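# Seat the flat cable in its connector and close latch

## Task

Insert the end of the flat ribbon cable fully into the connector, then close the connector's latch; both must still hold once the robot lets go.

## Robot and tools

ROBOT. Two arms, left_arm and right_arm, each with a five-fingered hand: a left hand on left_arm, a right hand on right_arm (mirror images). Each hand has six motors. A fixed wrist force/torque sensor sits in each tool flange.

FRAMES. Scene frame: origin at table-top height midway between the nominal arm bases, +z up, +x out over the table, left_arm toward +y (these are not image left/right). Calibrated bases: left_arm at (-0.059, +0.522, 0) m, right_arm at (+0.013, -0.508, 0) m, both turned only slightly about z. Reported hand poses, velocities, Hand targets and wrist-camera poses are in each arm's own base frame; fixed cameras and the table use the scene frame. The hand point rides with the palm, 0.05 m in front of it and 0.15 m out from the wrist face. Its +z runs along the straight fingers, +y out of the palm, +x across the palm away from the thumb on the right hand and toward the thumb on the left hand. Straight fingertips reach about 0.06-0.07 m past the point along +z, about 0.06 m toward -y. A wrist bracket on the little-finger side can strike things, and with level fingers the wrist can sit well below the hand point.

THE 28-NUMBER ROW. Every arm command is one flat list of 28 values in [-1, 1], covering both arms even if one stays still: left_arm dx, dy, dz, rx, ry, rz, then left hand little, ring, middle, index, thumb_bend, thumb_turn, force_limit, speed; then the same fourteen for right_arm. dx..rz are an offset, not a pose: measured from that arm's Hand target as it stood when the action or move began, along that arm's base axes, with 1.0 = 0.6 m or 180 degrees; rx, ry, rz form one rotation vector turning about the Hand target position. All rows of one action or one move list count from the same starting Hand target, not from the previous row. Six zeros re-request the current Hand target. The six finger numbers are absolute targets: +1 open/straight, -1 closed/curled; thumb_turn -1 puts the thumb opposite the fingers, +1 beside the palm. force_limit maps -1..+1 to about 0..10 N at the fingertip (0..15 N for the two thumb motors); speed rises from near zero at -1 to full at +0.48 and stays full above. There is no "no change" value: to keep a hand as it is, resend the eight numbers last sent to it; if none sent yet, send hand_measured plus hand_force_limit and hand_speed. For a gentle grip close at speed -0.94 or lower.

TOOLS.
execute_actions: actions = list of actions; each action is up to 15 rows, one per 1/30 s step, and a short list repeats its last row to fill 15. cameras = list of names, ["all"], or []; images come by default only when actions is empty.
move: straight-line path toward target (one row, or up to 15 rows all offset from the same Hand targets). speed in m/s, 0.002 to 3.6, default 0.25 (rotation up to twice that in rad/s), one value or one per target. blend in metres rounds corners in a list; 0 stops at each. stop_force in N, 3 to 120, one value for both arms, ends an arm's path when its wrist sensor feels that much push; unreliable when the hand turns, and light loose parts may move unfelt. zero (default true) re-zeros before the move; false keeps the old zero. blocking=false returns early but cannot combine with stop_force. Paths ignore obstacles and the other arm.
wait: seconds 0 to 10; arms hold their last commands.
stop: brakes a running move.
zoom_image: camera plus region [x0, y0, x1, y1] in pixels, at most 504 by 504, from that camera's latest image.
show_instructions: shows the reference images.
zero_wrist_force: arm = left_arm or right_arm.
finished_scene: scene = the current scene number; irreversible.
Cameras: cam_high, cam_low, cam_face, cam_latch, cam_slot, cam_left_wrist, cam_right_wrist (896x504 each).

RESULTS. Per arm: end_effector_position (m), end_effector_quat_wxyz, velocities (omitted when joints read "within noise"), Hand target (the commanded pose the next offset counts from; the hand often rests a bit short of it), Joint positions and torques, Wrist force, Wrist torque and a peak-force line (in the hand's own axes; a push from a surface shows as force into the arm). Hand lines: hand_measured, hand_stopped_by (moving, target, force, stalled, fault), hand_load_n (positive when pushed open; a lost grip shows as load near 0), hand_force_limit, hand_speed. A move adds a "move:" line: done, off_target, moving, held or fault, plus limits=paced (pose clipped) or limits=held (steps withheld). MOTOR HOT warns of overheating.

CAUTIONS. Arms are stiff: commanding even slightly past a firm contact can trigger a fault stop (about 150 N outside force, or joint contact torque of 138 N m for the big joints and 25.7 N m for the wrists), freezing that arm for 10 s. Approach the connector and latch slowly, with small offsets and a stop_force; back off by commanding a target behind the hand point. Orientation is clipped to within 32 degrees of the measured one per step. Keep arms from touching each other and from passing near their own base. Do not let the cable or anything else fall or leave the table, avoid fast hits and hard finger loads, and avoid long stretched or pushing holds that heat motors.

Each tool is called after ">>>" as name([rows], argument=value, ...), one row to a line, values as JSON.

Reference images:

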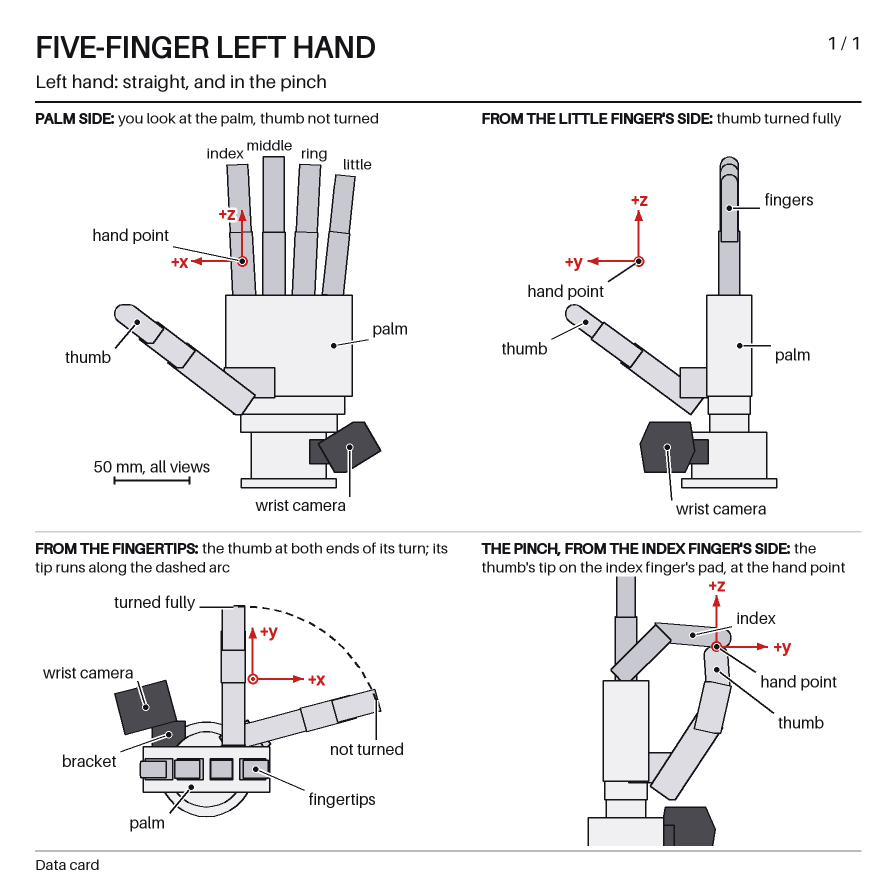

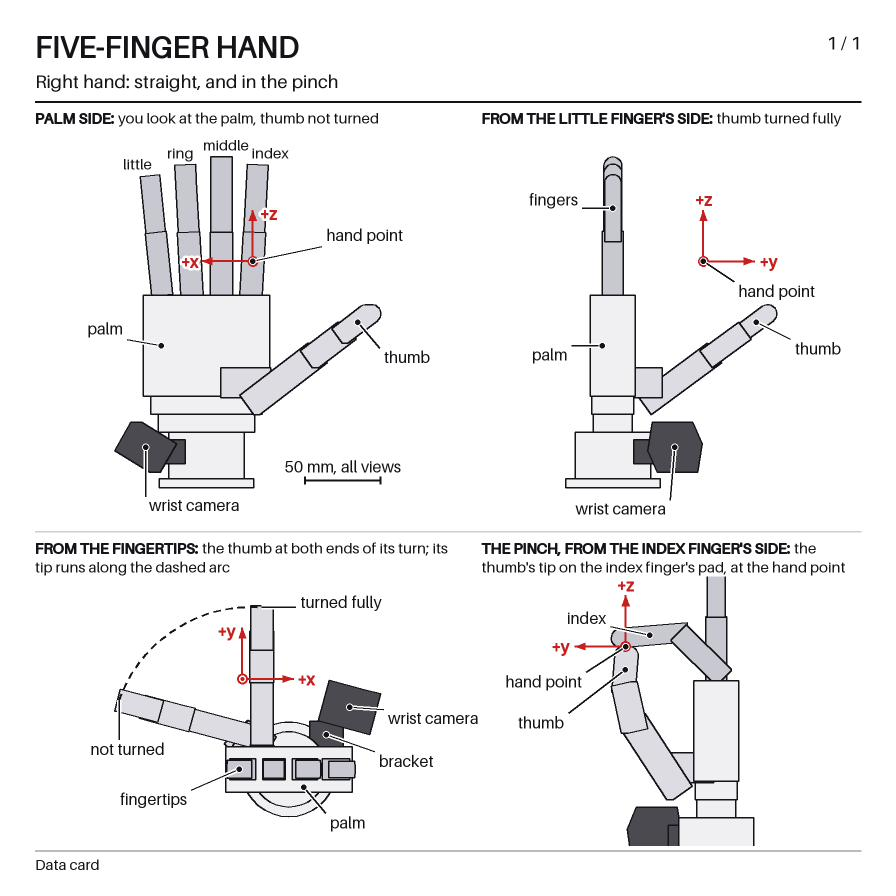

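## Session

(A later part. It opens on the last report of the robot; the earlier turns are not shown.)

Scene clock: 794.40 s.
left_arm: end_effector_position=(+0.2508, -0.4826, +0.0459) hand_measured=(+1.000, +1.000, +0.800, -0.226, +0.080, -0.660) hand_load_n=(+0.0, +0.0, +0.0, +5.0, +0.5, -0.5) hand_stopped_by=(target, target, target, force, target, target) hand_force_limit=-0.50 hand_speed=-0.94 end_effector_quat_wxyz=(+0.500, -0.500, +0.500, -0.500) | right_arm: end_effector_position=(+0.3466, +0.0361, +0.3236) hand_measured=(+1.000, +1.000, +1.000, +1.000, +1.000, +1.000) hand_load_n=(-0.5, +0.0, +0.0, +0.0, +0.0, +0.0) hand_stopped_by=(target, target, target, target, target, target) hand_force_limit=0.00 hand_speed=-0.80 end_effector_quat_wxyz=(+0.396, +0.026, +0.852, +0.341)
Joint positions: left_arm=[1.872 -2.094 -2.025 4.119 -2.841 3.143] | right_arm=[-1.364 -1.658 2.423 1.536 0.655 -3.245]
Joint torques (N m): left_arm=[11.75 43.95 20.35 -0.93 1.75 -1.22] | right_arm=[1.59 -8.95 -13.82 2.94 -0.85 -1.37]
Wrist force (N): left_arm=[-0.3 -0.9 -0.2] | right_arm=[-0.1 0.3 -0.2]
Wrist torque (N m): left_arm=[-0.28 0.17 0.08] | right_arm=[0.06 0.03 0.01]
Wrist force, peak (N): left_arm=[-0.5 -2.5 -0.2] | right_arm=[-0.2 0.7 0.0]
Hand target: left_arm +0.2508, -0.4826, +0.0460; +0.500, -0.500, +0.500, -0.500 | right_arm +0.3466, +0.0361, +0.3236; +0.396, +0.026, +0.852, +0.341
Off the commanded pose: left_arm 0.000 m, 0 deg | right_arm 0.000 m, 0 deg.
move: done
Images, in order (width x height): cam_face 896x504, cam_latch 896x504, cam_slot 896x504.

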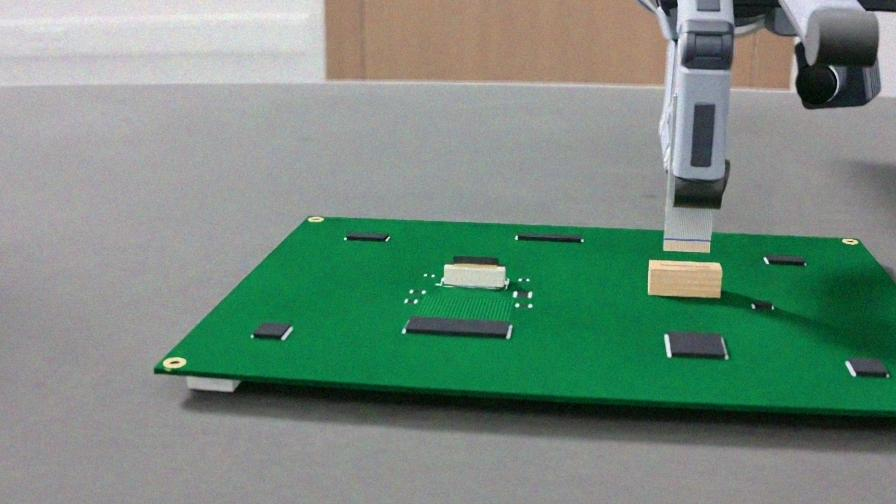

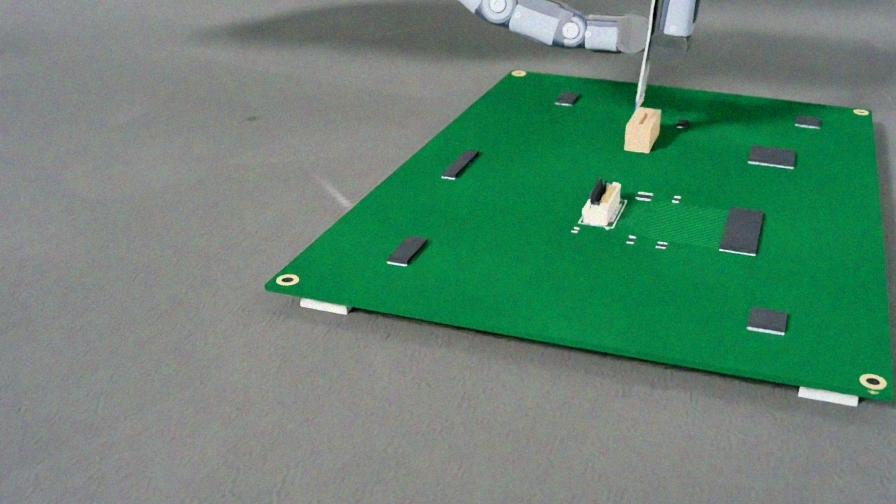

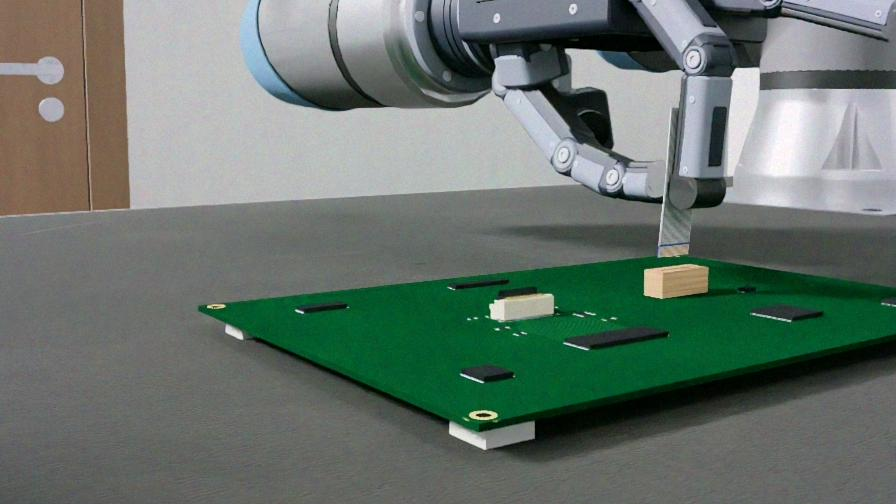

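>>> move([
  [0,0,0.02,0,-0.0244,0,1,1,0.8,-0.3,0.08,-0.66,-0.5,-0.94,0,0,0,0,0,0,1,1,1,1,1,1,0,-0.8],
  [0,-0.105,0.02,0,-0.0244,0,1,1,0.8,-0.3,0.08,-0.66,-0.5,-0.94,0,0,0,0,0,0,1,1,1,1,1,1,0,-0.8],
], speed=0.06, cameras=["cam_face","cam_latch","cam_slot","cam_left_wrist"])

>>> zoom_image(camera="cam_latch", region=[540, 80, 700, 240])

>>> zoom_image(camera="cam_face", region=[400, 150, 560, 310])

>>> zoom_image(camera="cam_slot", region=[440, 180, 600, 340])

Scene clock: 849.67 s.
left_arm: end_effector_position=(+0.2508, -0.5455, +0.0580) hand_measured=(+1.000, +1.000, +0.800, -0.226, +0.080, -0.660) hand_load_n=(+0.0, +0.0, +0.0, +4.5, +0.5, +0.0) hand_stopped_by=(target, target, target, force, target, target) hand_force_limit=-0.50 hand_speed=-0.94 end_effector_quat_wxyz=(+0.519, -0.480, +0.480, -0.519) | right_arm: end_effector_position=(+0.3466, +0.0361, +0.3236) hand_measured=(+1.000, +1.000, +1.000, +1.000, +1.000, +1.000) hand_load_n=(+0.0, +0.0, +0.0, +0.0, +0.0, +0.0) hand_stopped_by=(target, target, target, target, target, target) hand_force_limit=0.00 hand_speed=-0.80 end_effector_quat_wxyz=(+0.396, +0.026, +0.852, +0.341)
Joint positions: left_arm=[1.826 -2.171 -1.921 4.388 -2.875 3.429] | right_arm=[-1.364 -1.658 2.423 1.536 0.655 -3.245]
Joint torques (N m): left_arm=[-12 28.06 22.38 -0.49 -1.23 0.46] | right_arm=[-0.64 -7.76 -12.88 3.01 -0.78 -1.4]
Wrist force (N): left_arm=[-0.1 -0.9 0.1] | right_arm=[-0.1 0.3 -0.4]
Wrist torque (N m): left_arm=[-0.28 0.18 0.05] | right_arm=[0.05 0.03 0.00]
Wrist force, peak (N): left_arm=[-0.2 -1.1 -0.3] | right_arm=[-0.1 0.7 0.2]
Hand target: left_arm +0.2508, -0.5456, +0.0580; +0.519, -0.480, +0.480, -0.519 | right_arm +0.3466, +0.0361, +0.3236; +0.396, +0.026, +0.852, +0.341
Off the commanded pose: left_arm 0.000 m, 0 deg | right_arm 0.000 m, 0 deg.
move: done
Images, in order (width x height): cam_face 896x504, cam_latch 896x504, cam_slot 896x504, cam_left_wrist 896x504.

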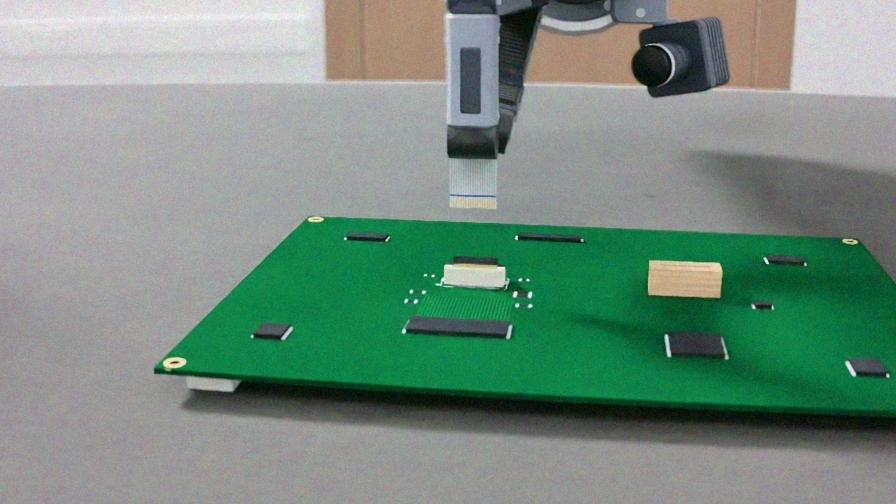

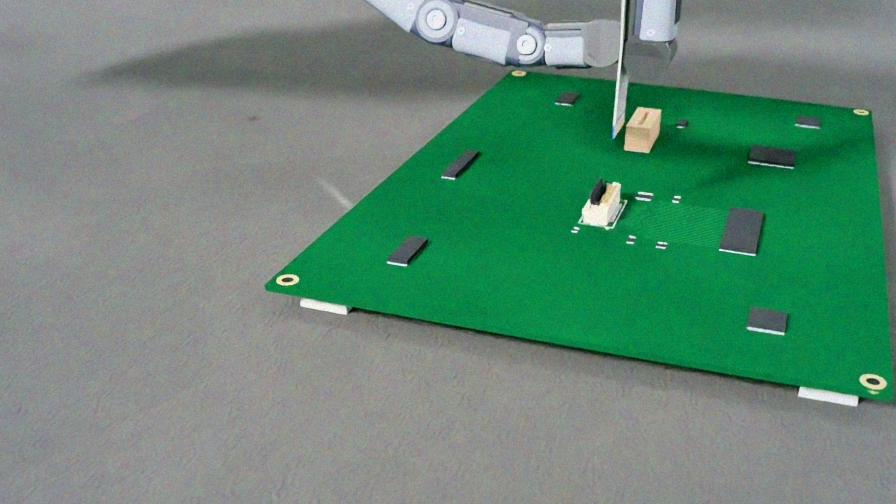

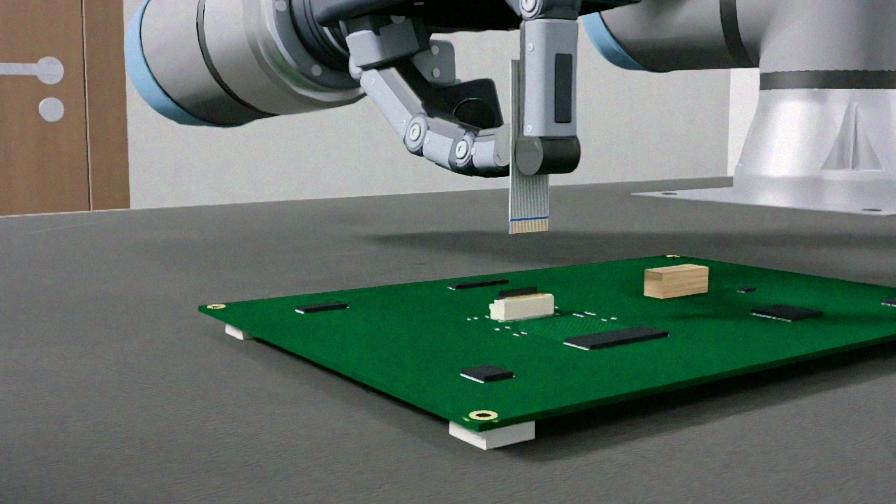

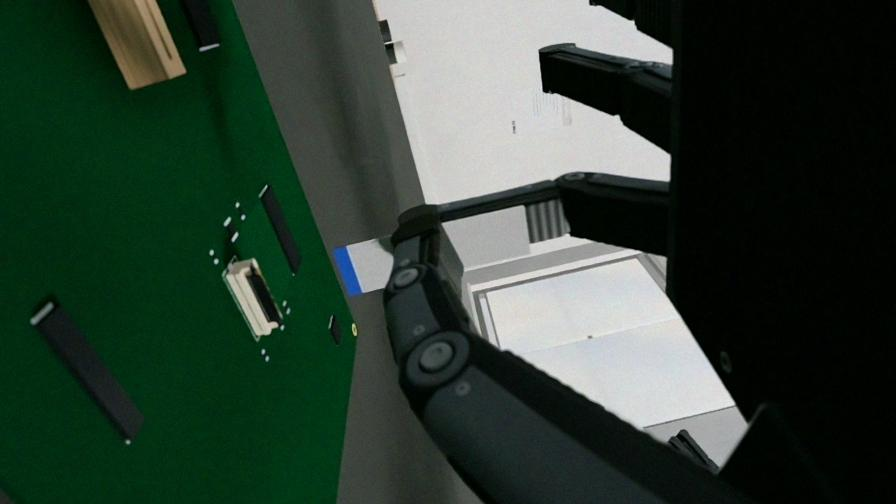

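Scaled by 3.150 from the camera's 896x504 image, which has a finer 1280x720 frame.

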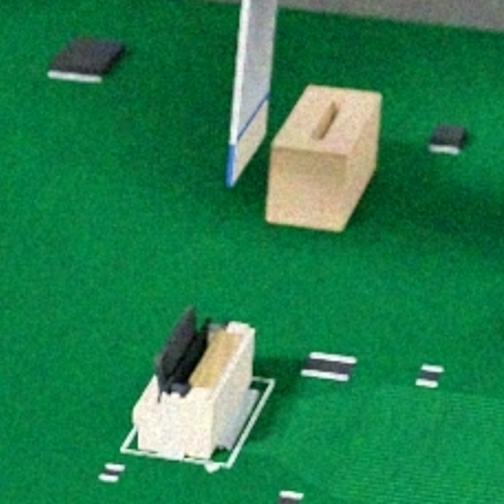

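Scaled by 3.150 from the camera's 896x504 image, which has a finer 1280x720 frame.

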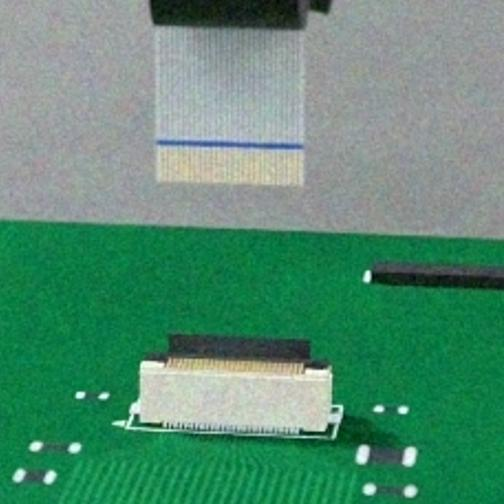

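Scaled by 3.150 from the camera's 896x504 image, which has a finer 1280x720 frame.

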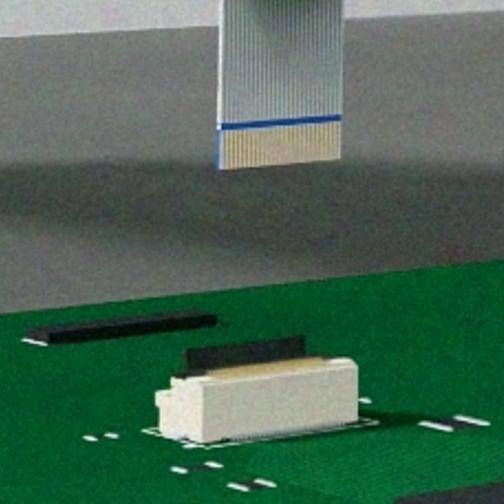

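>>> move([
  [-0.0042,0.001,0,0,0,0,1,1,0.8,-0.3,0.08,-0.66,-0.5,-0.94,0,0,0,0,0,0,1,1,1,1,1,1,0,-0.8],
  [-0.0042,0.001,-0.015,0,0,0,1,1,0.8,-0.3,0.08,-0.66,-0.5,-0.94,0,0,0,0,0,0,1,1,1,1,1,1,0,-0.8],
], speed=0.04, cameras=["cam_face","cam_latch","cam_slot","cam_left_wrist"])

>>> zoom_image(camera="cam_latch", region=[560, 130, 660, 230])

>>> zoom_image(camera="cam_face", region=[420, 200, 530, 310])

>>> zoom_image(camera="cam_slot", region=[470, 230, 580, 340])

>>> zoom_image(camera="cam_left_wrist", region=[220, 200, 420, 400])

Scene clock: 899.53 s.
left_arm: end_effector_position=(+0.2483, -0.5450, +0.0490) hand_measured=(+1.000, +1.000, +0.800, -0.226, +0.080, -0.660) hand_load_n=(+0.0, +0.0, +0.0, +4.5, +0.5, +0.0) hand_stopped_by=(target, target, target, force, target, target) hand_force_limit=-0.50 hand_speed=-0.94 end_effector_quat_wxyz=(+0.519, -0.480, +0.480, -0.519) | right_arm: end_effector_position=(+0.3466, +0.0361, +0.3236) hand_measured=(+1.000, +1.000, +1.000, +1.000, +1.000, +1.000) hand_load_n=(+0.0, +0.0, +0.0, +0.0, +0.0, +0.0) hand_stopped_by=(target, target, target, target, target, target) hand_force_limit=0.00 hand_speed=-0.80 end_effector_quat_wxyz=(+0.396, +0.026, +0.852, +0.341)
Joint positions: left_arm=[1.822 -2.188 -1.925 4.415 -2.88 3.434] | right_arm=[-1.364 -1.658 2.423 1.536 0.655 -3.245]
Joint torques (N m): left_arm=[-12.03 29.23 6.43 3 -1.13 1.06] | right_arm=[-0.92 -7.49 -13.63 3.27 -1.01 -1.5]
Wrist force (N): left_arm=[-0.2 -0.8 0.2] | right_arm=[-0.3 0.2 0.0]
Wrist torque (N m): left_arm=[-0.28 0.19 0.04] | right_arm=[0.04 0.05 -0.02]
Wrist force, peak (N): left_arm=[-0.2 -1.3 -0.1] | right_arm=[-0.4 0.6 -0.2]
Hand target: left_arm +0.2483, -0.5450, +0.0490; +0.519, -0.480, +0.480, -0.519 | right_arm +0.3466, +0.0361, +0.3236; +0.396, +0.026, +0.852, +0.341
Off the commanded pose: left_arm 0.000 m, 0 deg | right_arm 0.000 m, 0 deg.
move: done
Images, in order (width x height): cam_face 896x504, cam_latch 896x504, cam_slot 896x504, cam_left_wrist 896x504.

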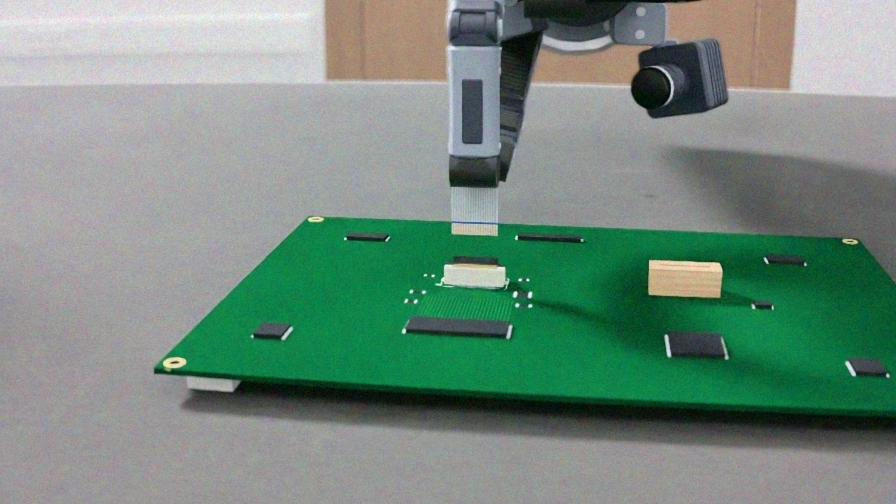

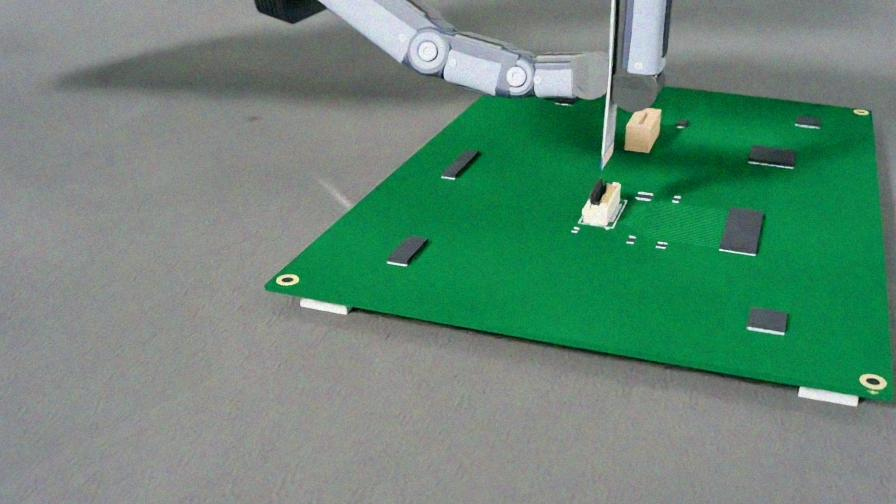

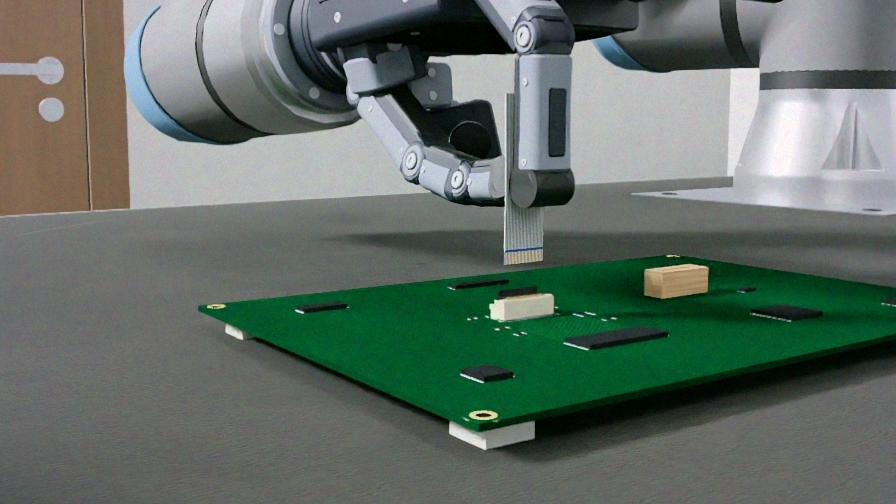

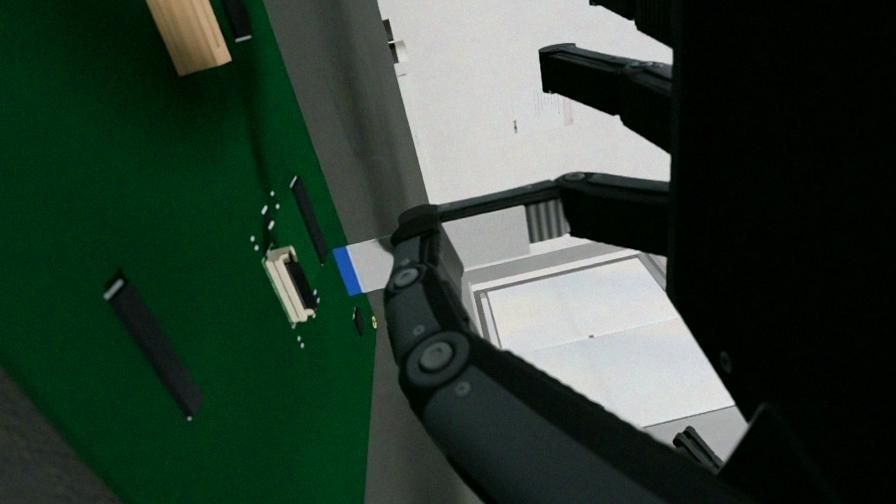

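Scaled by 5.040 from the camera's 896x504 image, which has a finer 1280x720 frame.

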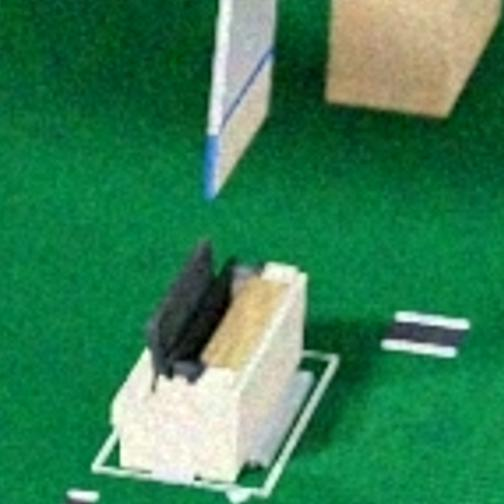

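Scaled by 4.582 from the camera's 896x504 image, which has a finer 1280x720 frame.

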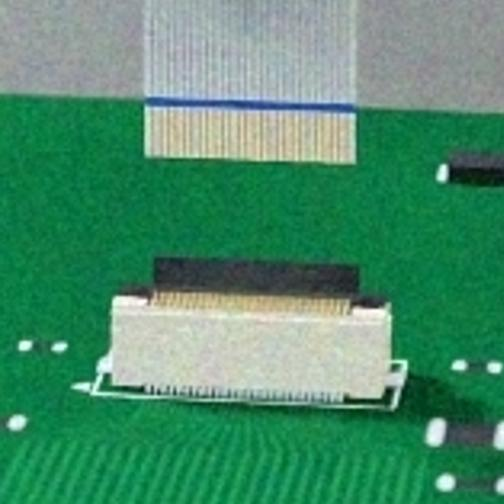

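Scaled by 4.582 from the camera's 896x504 image, which has a finer 1280x720 frame.

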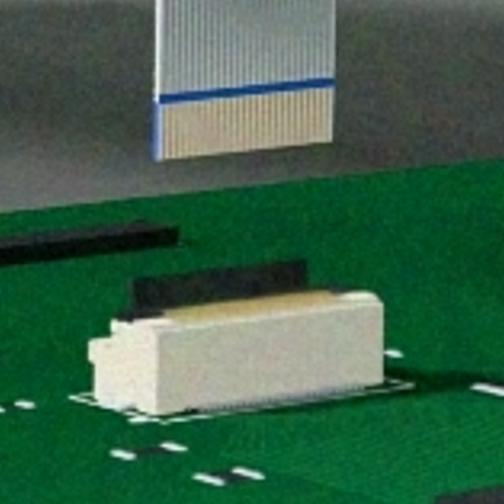

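Scaled by 2.520 from the camera's 896x504 image, which has a finer 1280x720 frame.

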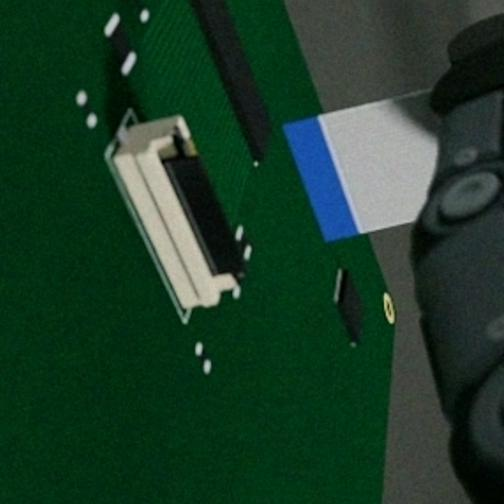

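>>> move(target=[0.0005,0,-0.0092,0,0,0,1,1,0.8,-0.3,0.08,-0.66,-0.5,-0.94,0,0,0,0,0,0,1,1,1,1,1,1,0,-0.8], speed=0.03, stop_force=3, cameras=["cam_face","cam_latch","cam_slot","cam_left_wrist"])

>>> zoom_image(camera="cam_latch", region=[560, 130, 660, 230])

>>> zoom_image(camera="cam_face", region=[420, 200, 530, 310])

>>> zoom_image(camera="cam_slot", region=[470, 230, 580, 340])

>>> zoom_image(camera="cam_left_wrist", region=[240, 200, 400, 360])

Scene clock: 931.63 s.
left_arm: end_effector_position=(+0.2486, -0.5450, +0.0434) hand_measured=(+1.000, +1.000, +0.800, -0.226, +0.080, -0.660) hand_load_n=(+0.0, +0.0, +0.0, +4.5, +0.5, +0.0) hand_stopped_by=(target, target, target, force, target, target) hand_force_limit=-0.50 hand_speed=-0.94 end_effector_quat_wxyz=(+0.519, -0.480, +0.480, -0.519) | right_arm: end_effector_position=(+0.3466, +0.0361, +0.3236) hand_measured=(+1.000, +1.000, +1.000, +1.000, +1.000, +1.000) hand_load_n=(+0.0, +0.0, +0.0, +0.0, +0.0, +0.0) hand_stopped_by=(target, target, target, target, target, target) hand_force_limit=0.00 hand_speed=-0.80 end_effector_quat_wxyz=(+0.396, +0.026, +0.852, +0.341)
Joint positions: left_arm=[1.822 -2.2 -1.926 4.427 -2.879 3.433] | right_arm=[-1.364 -1.658 2.423 1.536 0.655 -3.245]
Joint torques (N m): left_arm=[11.59 28.82 5.84 2.78 2.14 1.02] | right_arm=[0.72 -8.44 -12.13 3.52 -0.98 -1.41]
Wrist force (N): left_arm=[-0.3 -1.0 0.3] | right_arm=[-0.4 0.3 0.0]
Wrist torque (N m): left_arm=[-0.30 0.21 0.13] | right_arm=[0.03 0.06 -0.01]
Wrist force, peak (N): left_arm=[-0.3 -1.3 0.1] | right_arm=[-0.5 0.7 -0.2]
Hand target: left_arm +0.2486, -0.5450, +0.0434; +0.519, -0.480, +0.480, -0.519 | right_arm +0.3466, +0.0361, +0.3236; +0.396, +0.026, +0.852, +0.341
Off the commanded pose: left_arm 0.000 m, 0 deg | right_arm 0.000 m, 0 deg.
move: done
Images, in order (width x height): cam_face 896x504, cam_latch 896x504, cam_slot 896x504, cam_left_wrist 896x504.

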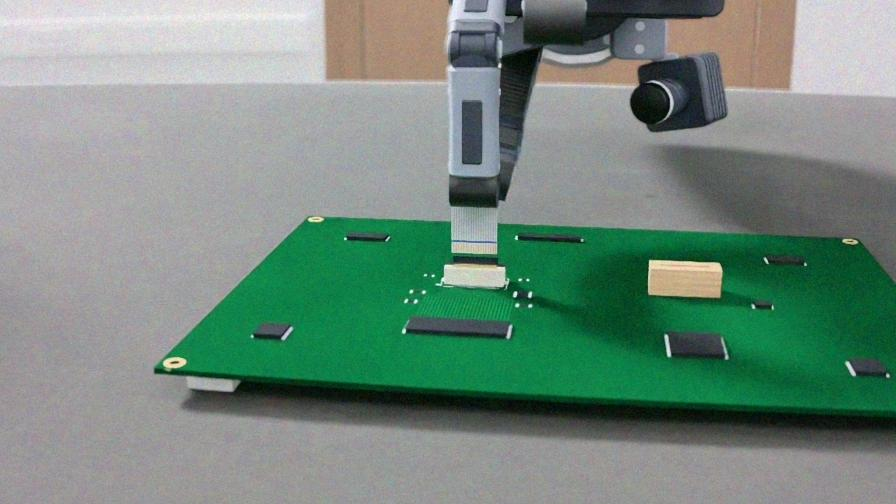

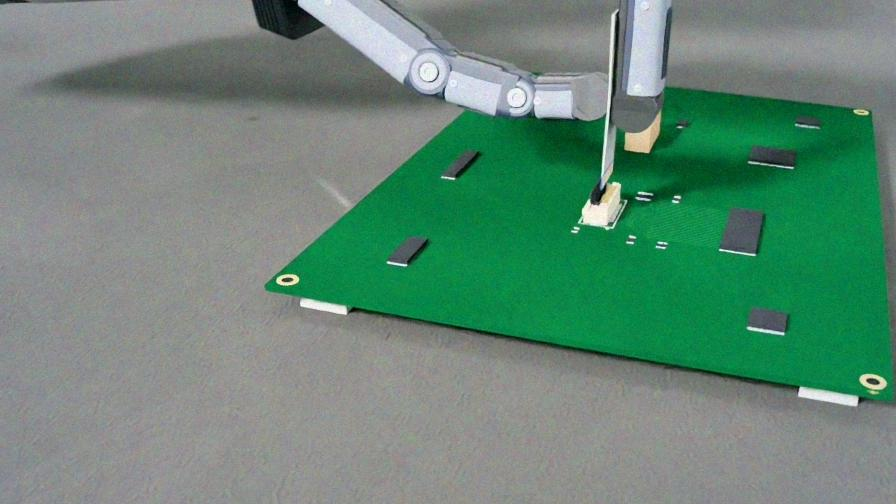

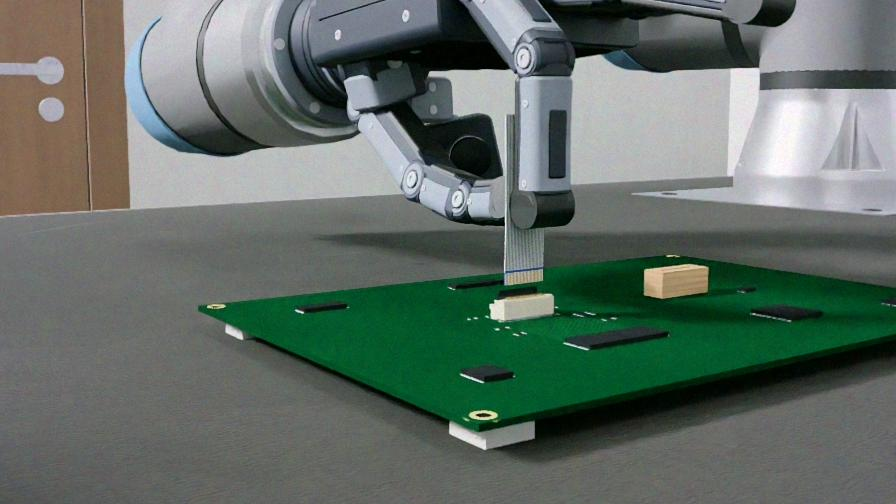

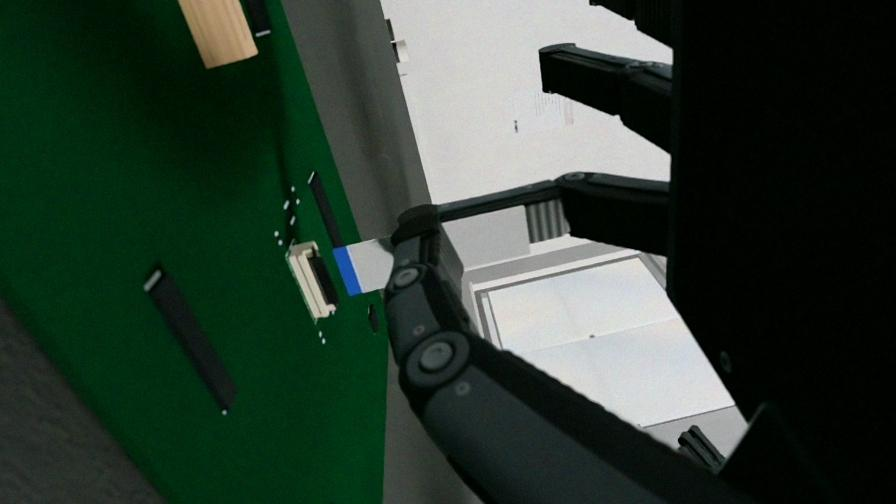

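Scaled by 5.040 from the camera's 896x504 image, which has a finer 1280x720 frame.

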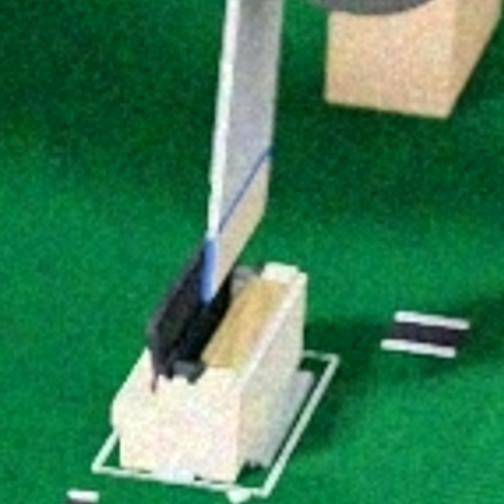

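Scaled by 4.582 from the camera's 896x504 image, which has a finer 1280x720 frame.

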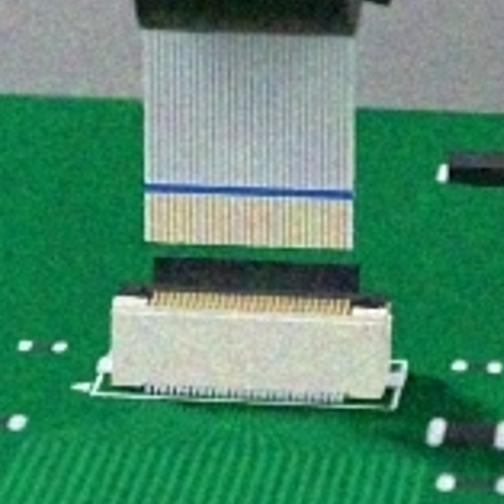

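Scaled by 4.582 from the camera's 896x504 image, which has a finer 1280x720 frame.

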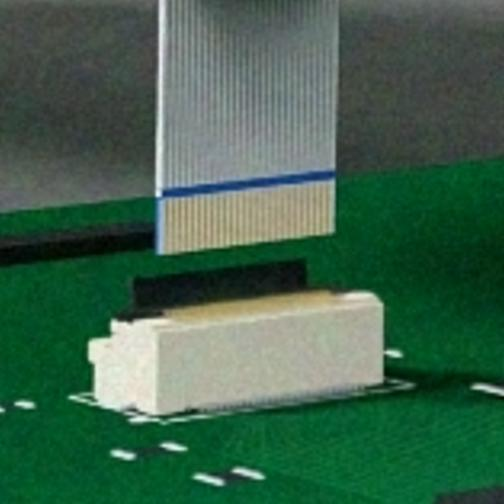

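Scaled by 3.150 from the camera's 896x504 image, which has a finer 1280x720 frame.

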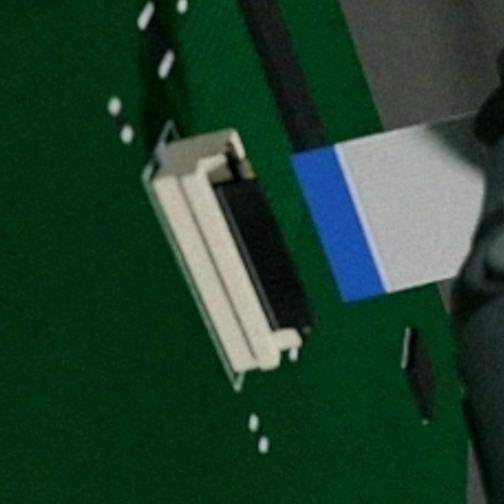

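>>> zoom_image(camera="cam_face", region=[440, 235, 510, 295])

>>> zoom_image(camera="cam_latch", region=[575, 165, 635, 225])

>>> zoom_image(camera="cam_slot", region=[485, 265, 560, 325])

Scaled by 7.200 from the camera's 896x504 image, which has a finer 1280x720 frame.

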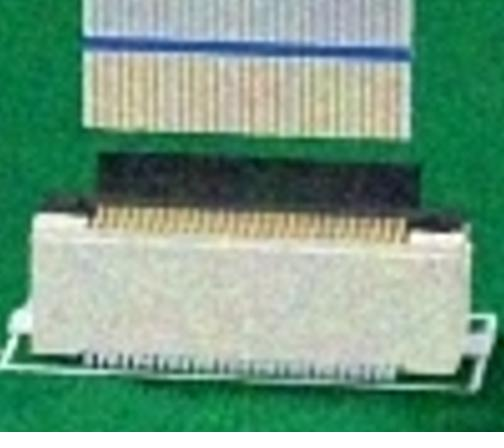

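Scaled by 8.400 from the camera's 896x504 image, which has a finer 1280x720 frame.

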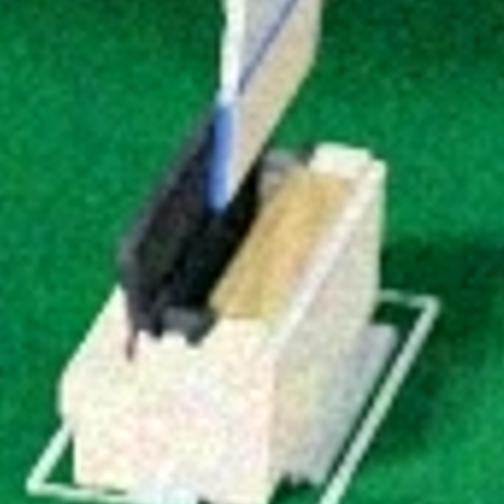

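Scaled by 6.720 from the camera's 896x504 image, which has a finer 1280x720 frame.

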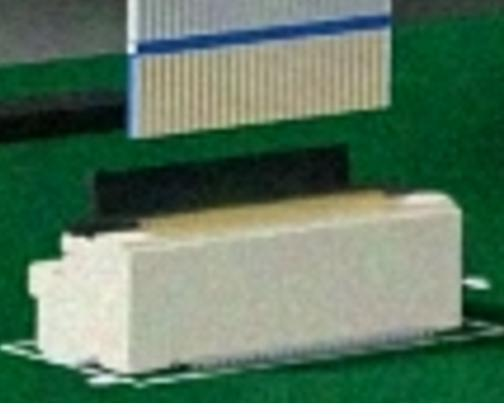

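>>> move([
  [-0.0006,0.0002,0,0,-0.005,0,1,1,0.8,-0.3,0.08,-0.66,-0.5,-0.94,0,0,0,0,0,0,1,1,1,1,1,1,0,-0.8],
  [-0.0006,0.0002,-0.0053,0,-0.005,0,1,1,0.8,-0.3,0.08,-0.66,-0.5,-0.94,0,0,0,0,0,0,1,1,1,1,1,1,0,-0.8],
], speed=0.01, cameras=["cam_face","cam_latch","cam_slot"])

>>> zoom_image(camera="cam_face", region=[440, 235, 510, 295])

>>> zoom_image(camera="cam_latch", region=[575, 165, 635, 225])

>>> zoom_image(camera="cam_slot", region=[485, 265, 560, 325])

Scene clock: 971.60 s.
left_arm: end_effector_position=(+0.2483, -0.5449, +0.0403) hand_measured=(+1.000, +1.000, +0.800, -0.226, +0.080, -0.660) hand_load_n=(+0.0, +0.0, +0.0, +5.0, +0.5, +0.0) hand_stopped_by=(target, target, target, force, target, target) hand_force_limit=-0.50 hand_speed=-0.94 end_effector_quat_wxyz=(+0.523, -0.476, +0.476, -0.522) | right_arm: end_effector_position=(+0.3466, +0.0361, +0.3236) hand_measured=(+1.000, +1.000, +1.000, +1.000, +1.000, +1.000) hand_load_n=(+0.5, +0.0, +0.0, +0.0, +0.0, +0.0) hand_stopped_by=(target, target, target, target, target, target) hand_force_limit=0.00 hand_speed=-0.80 end_effector_quat_wxyz=(+0.396, +0.026, +0.852, +0.341)
Joint positions: left_arm=[1.82 -2.211 -1.944 4.515 -2.876 3.49] | right_arm=[-1.364 -1.658 2.423 1.536 0.655 -3.245]
Joint torques (N m): left_arm=[-11.88 30.22 5.73 3.07 2.18 0.91] | right_arm=[0.75 -7.7 -11.54 3.4 -0.91 -1.43]
Wrist force (N): left_arm=[0.0 -0.7 0.1] | right_arm=[0.0 0.3 -0.3]
Wrist torque (N m): left_arm=[-0.27 0.16 0.04] | right_arm=[0.07 0.01 0.01]
Wrist force, peak (N): left_arm=[-0.6 -1.2 0.1] | right_arm=[0.0 0.8 -0.2]
Hand target: left_arm +0.2483, -0.5449, +0.0403; +0.523, -0.476, +0.476, -0.522 | right_arm +0.3466, +0.0361, +0.3236; +0.396, +0.026, +0.852, +0.341
Off the commanded pose: left_arm 0.000 m, 0 deg | right_arm 0.000 m, 0 deg.
move: done
Images, in order (width x height): cam_face 896x504, cam_latch 896x504, cam_slot 896x504.

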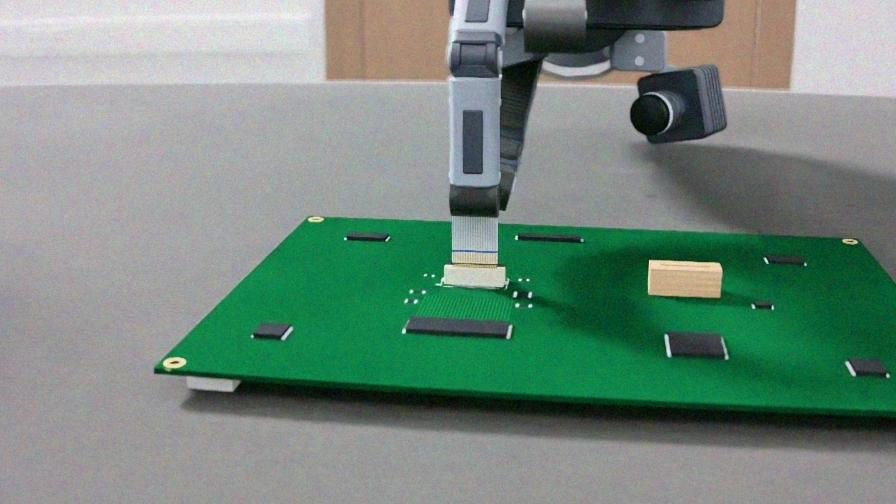

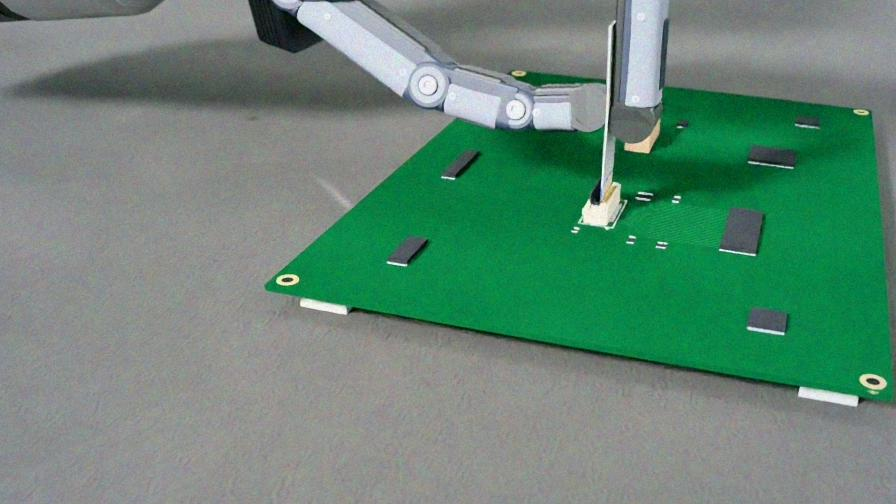

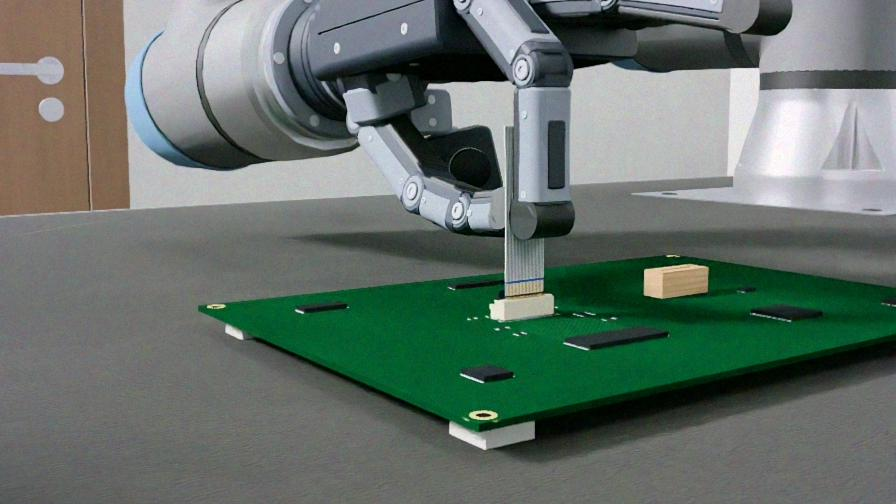

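Scaled by 7.200 from the camera's 896x504 image, which has a finer 1280x720 frame.

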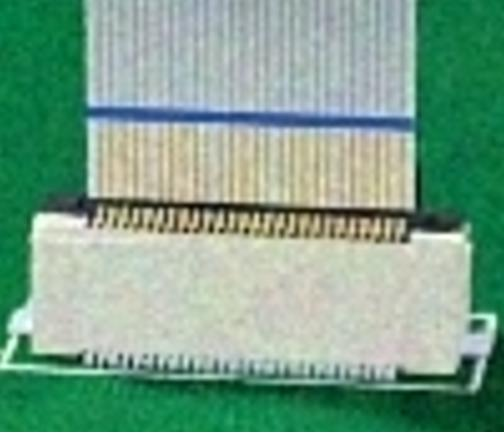

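Scaled by 8.400 from the camera's 896x504 image, which has a finer 1280x720 frame.

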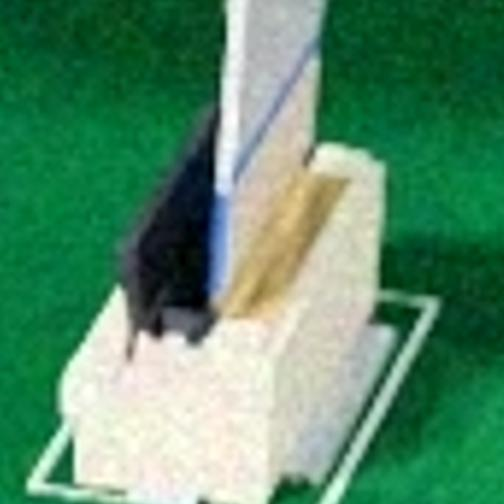

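Scaled by 6.720 from the camera's 896x504 image, which has a finer 1280x720 frame.

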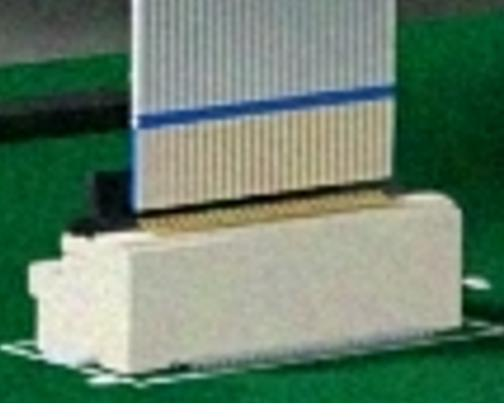

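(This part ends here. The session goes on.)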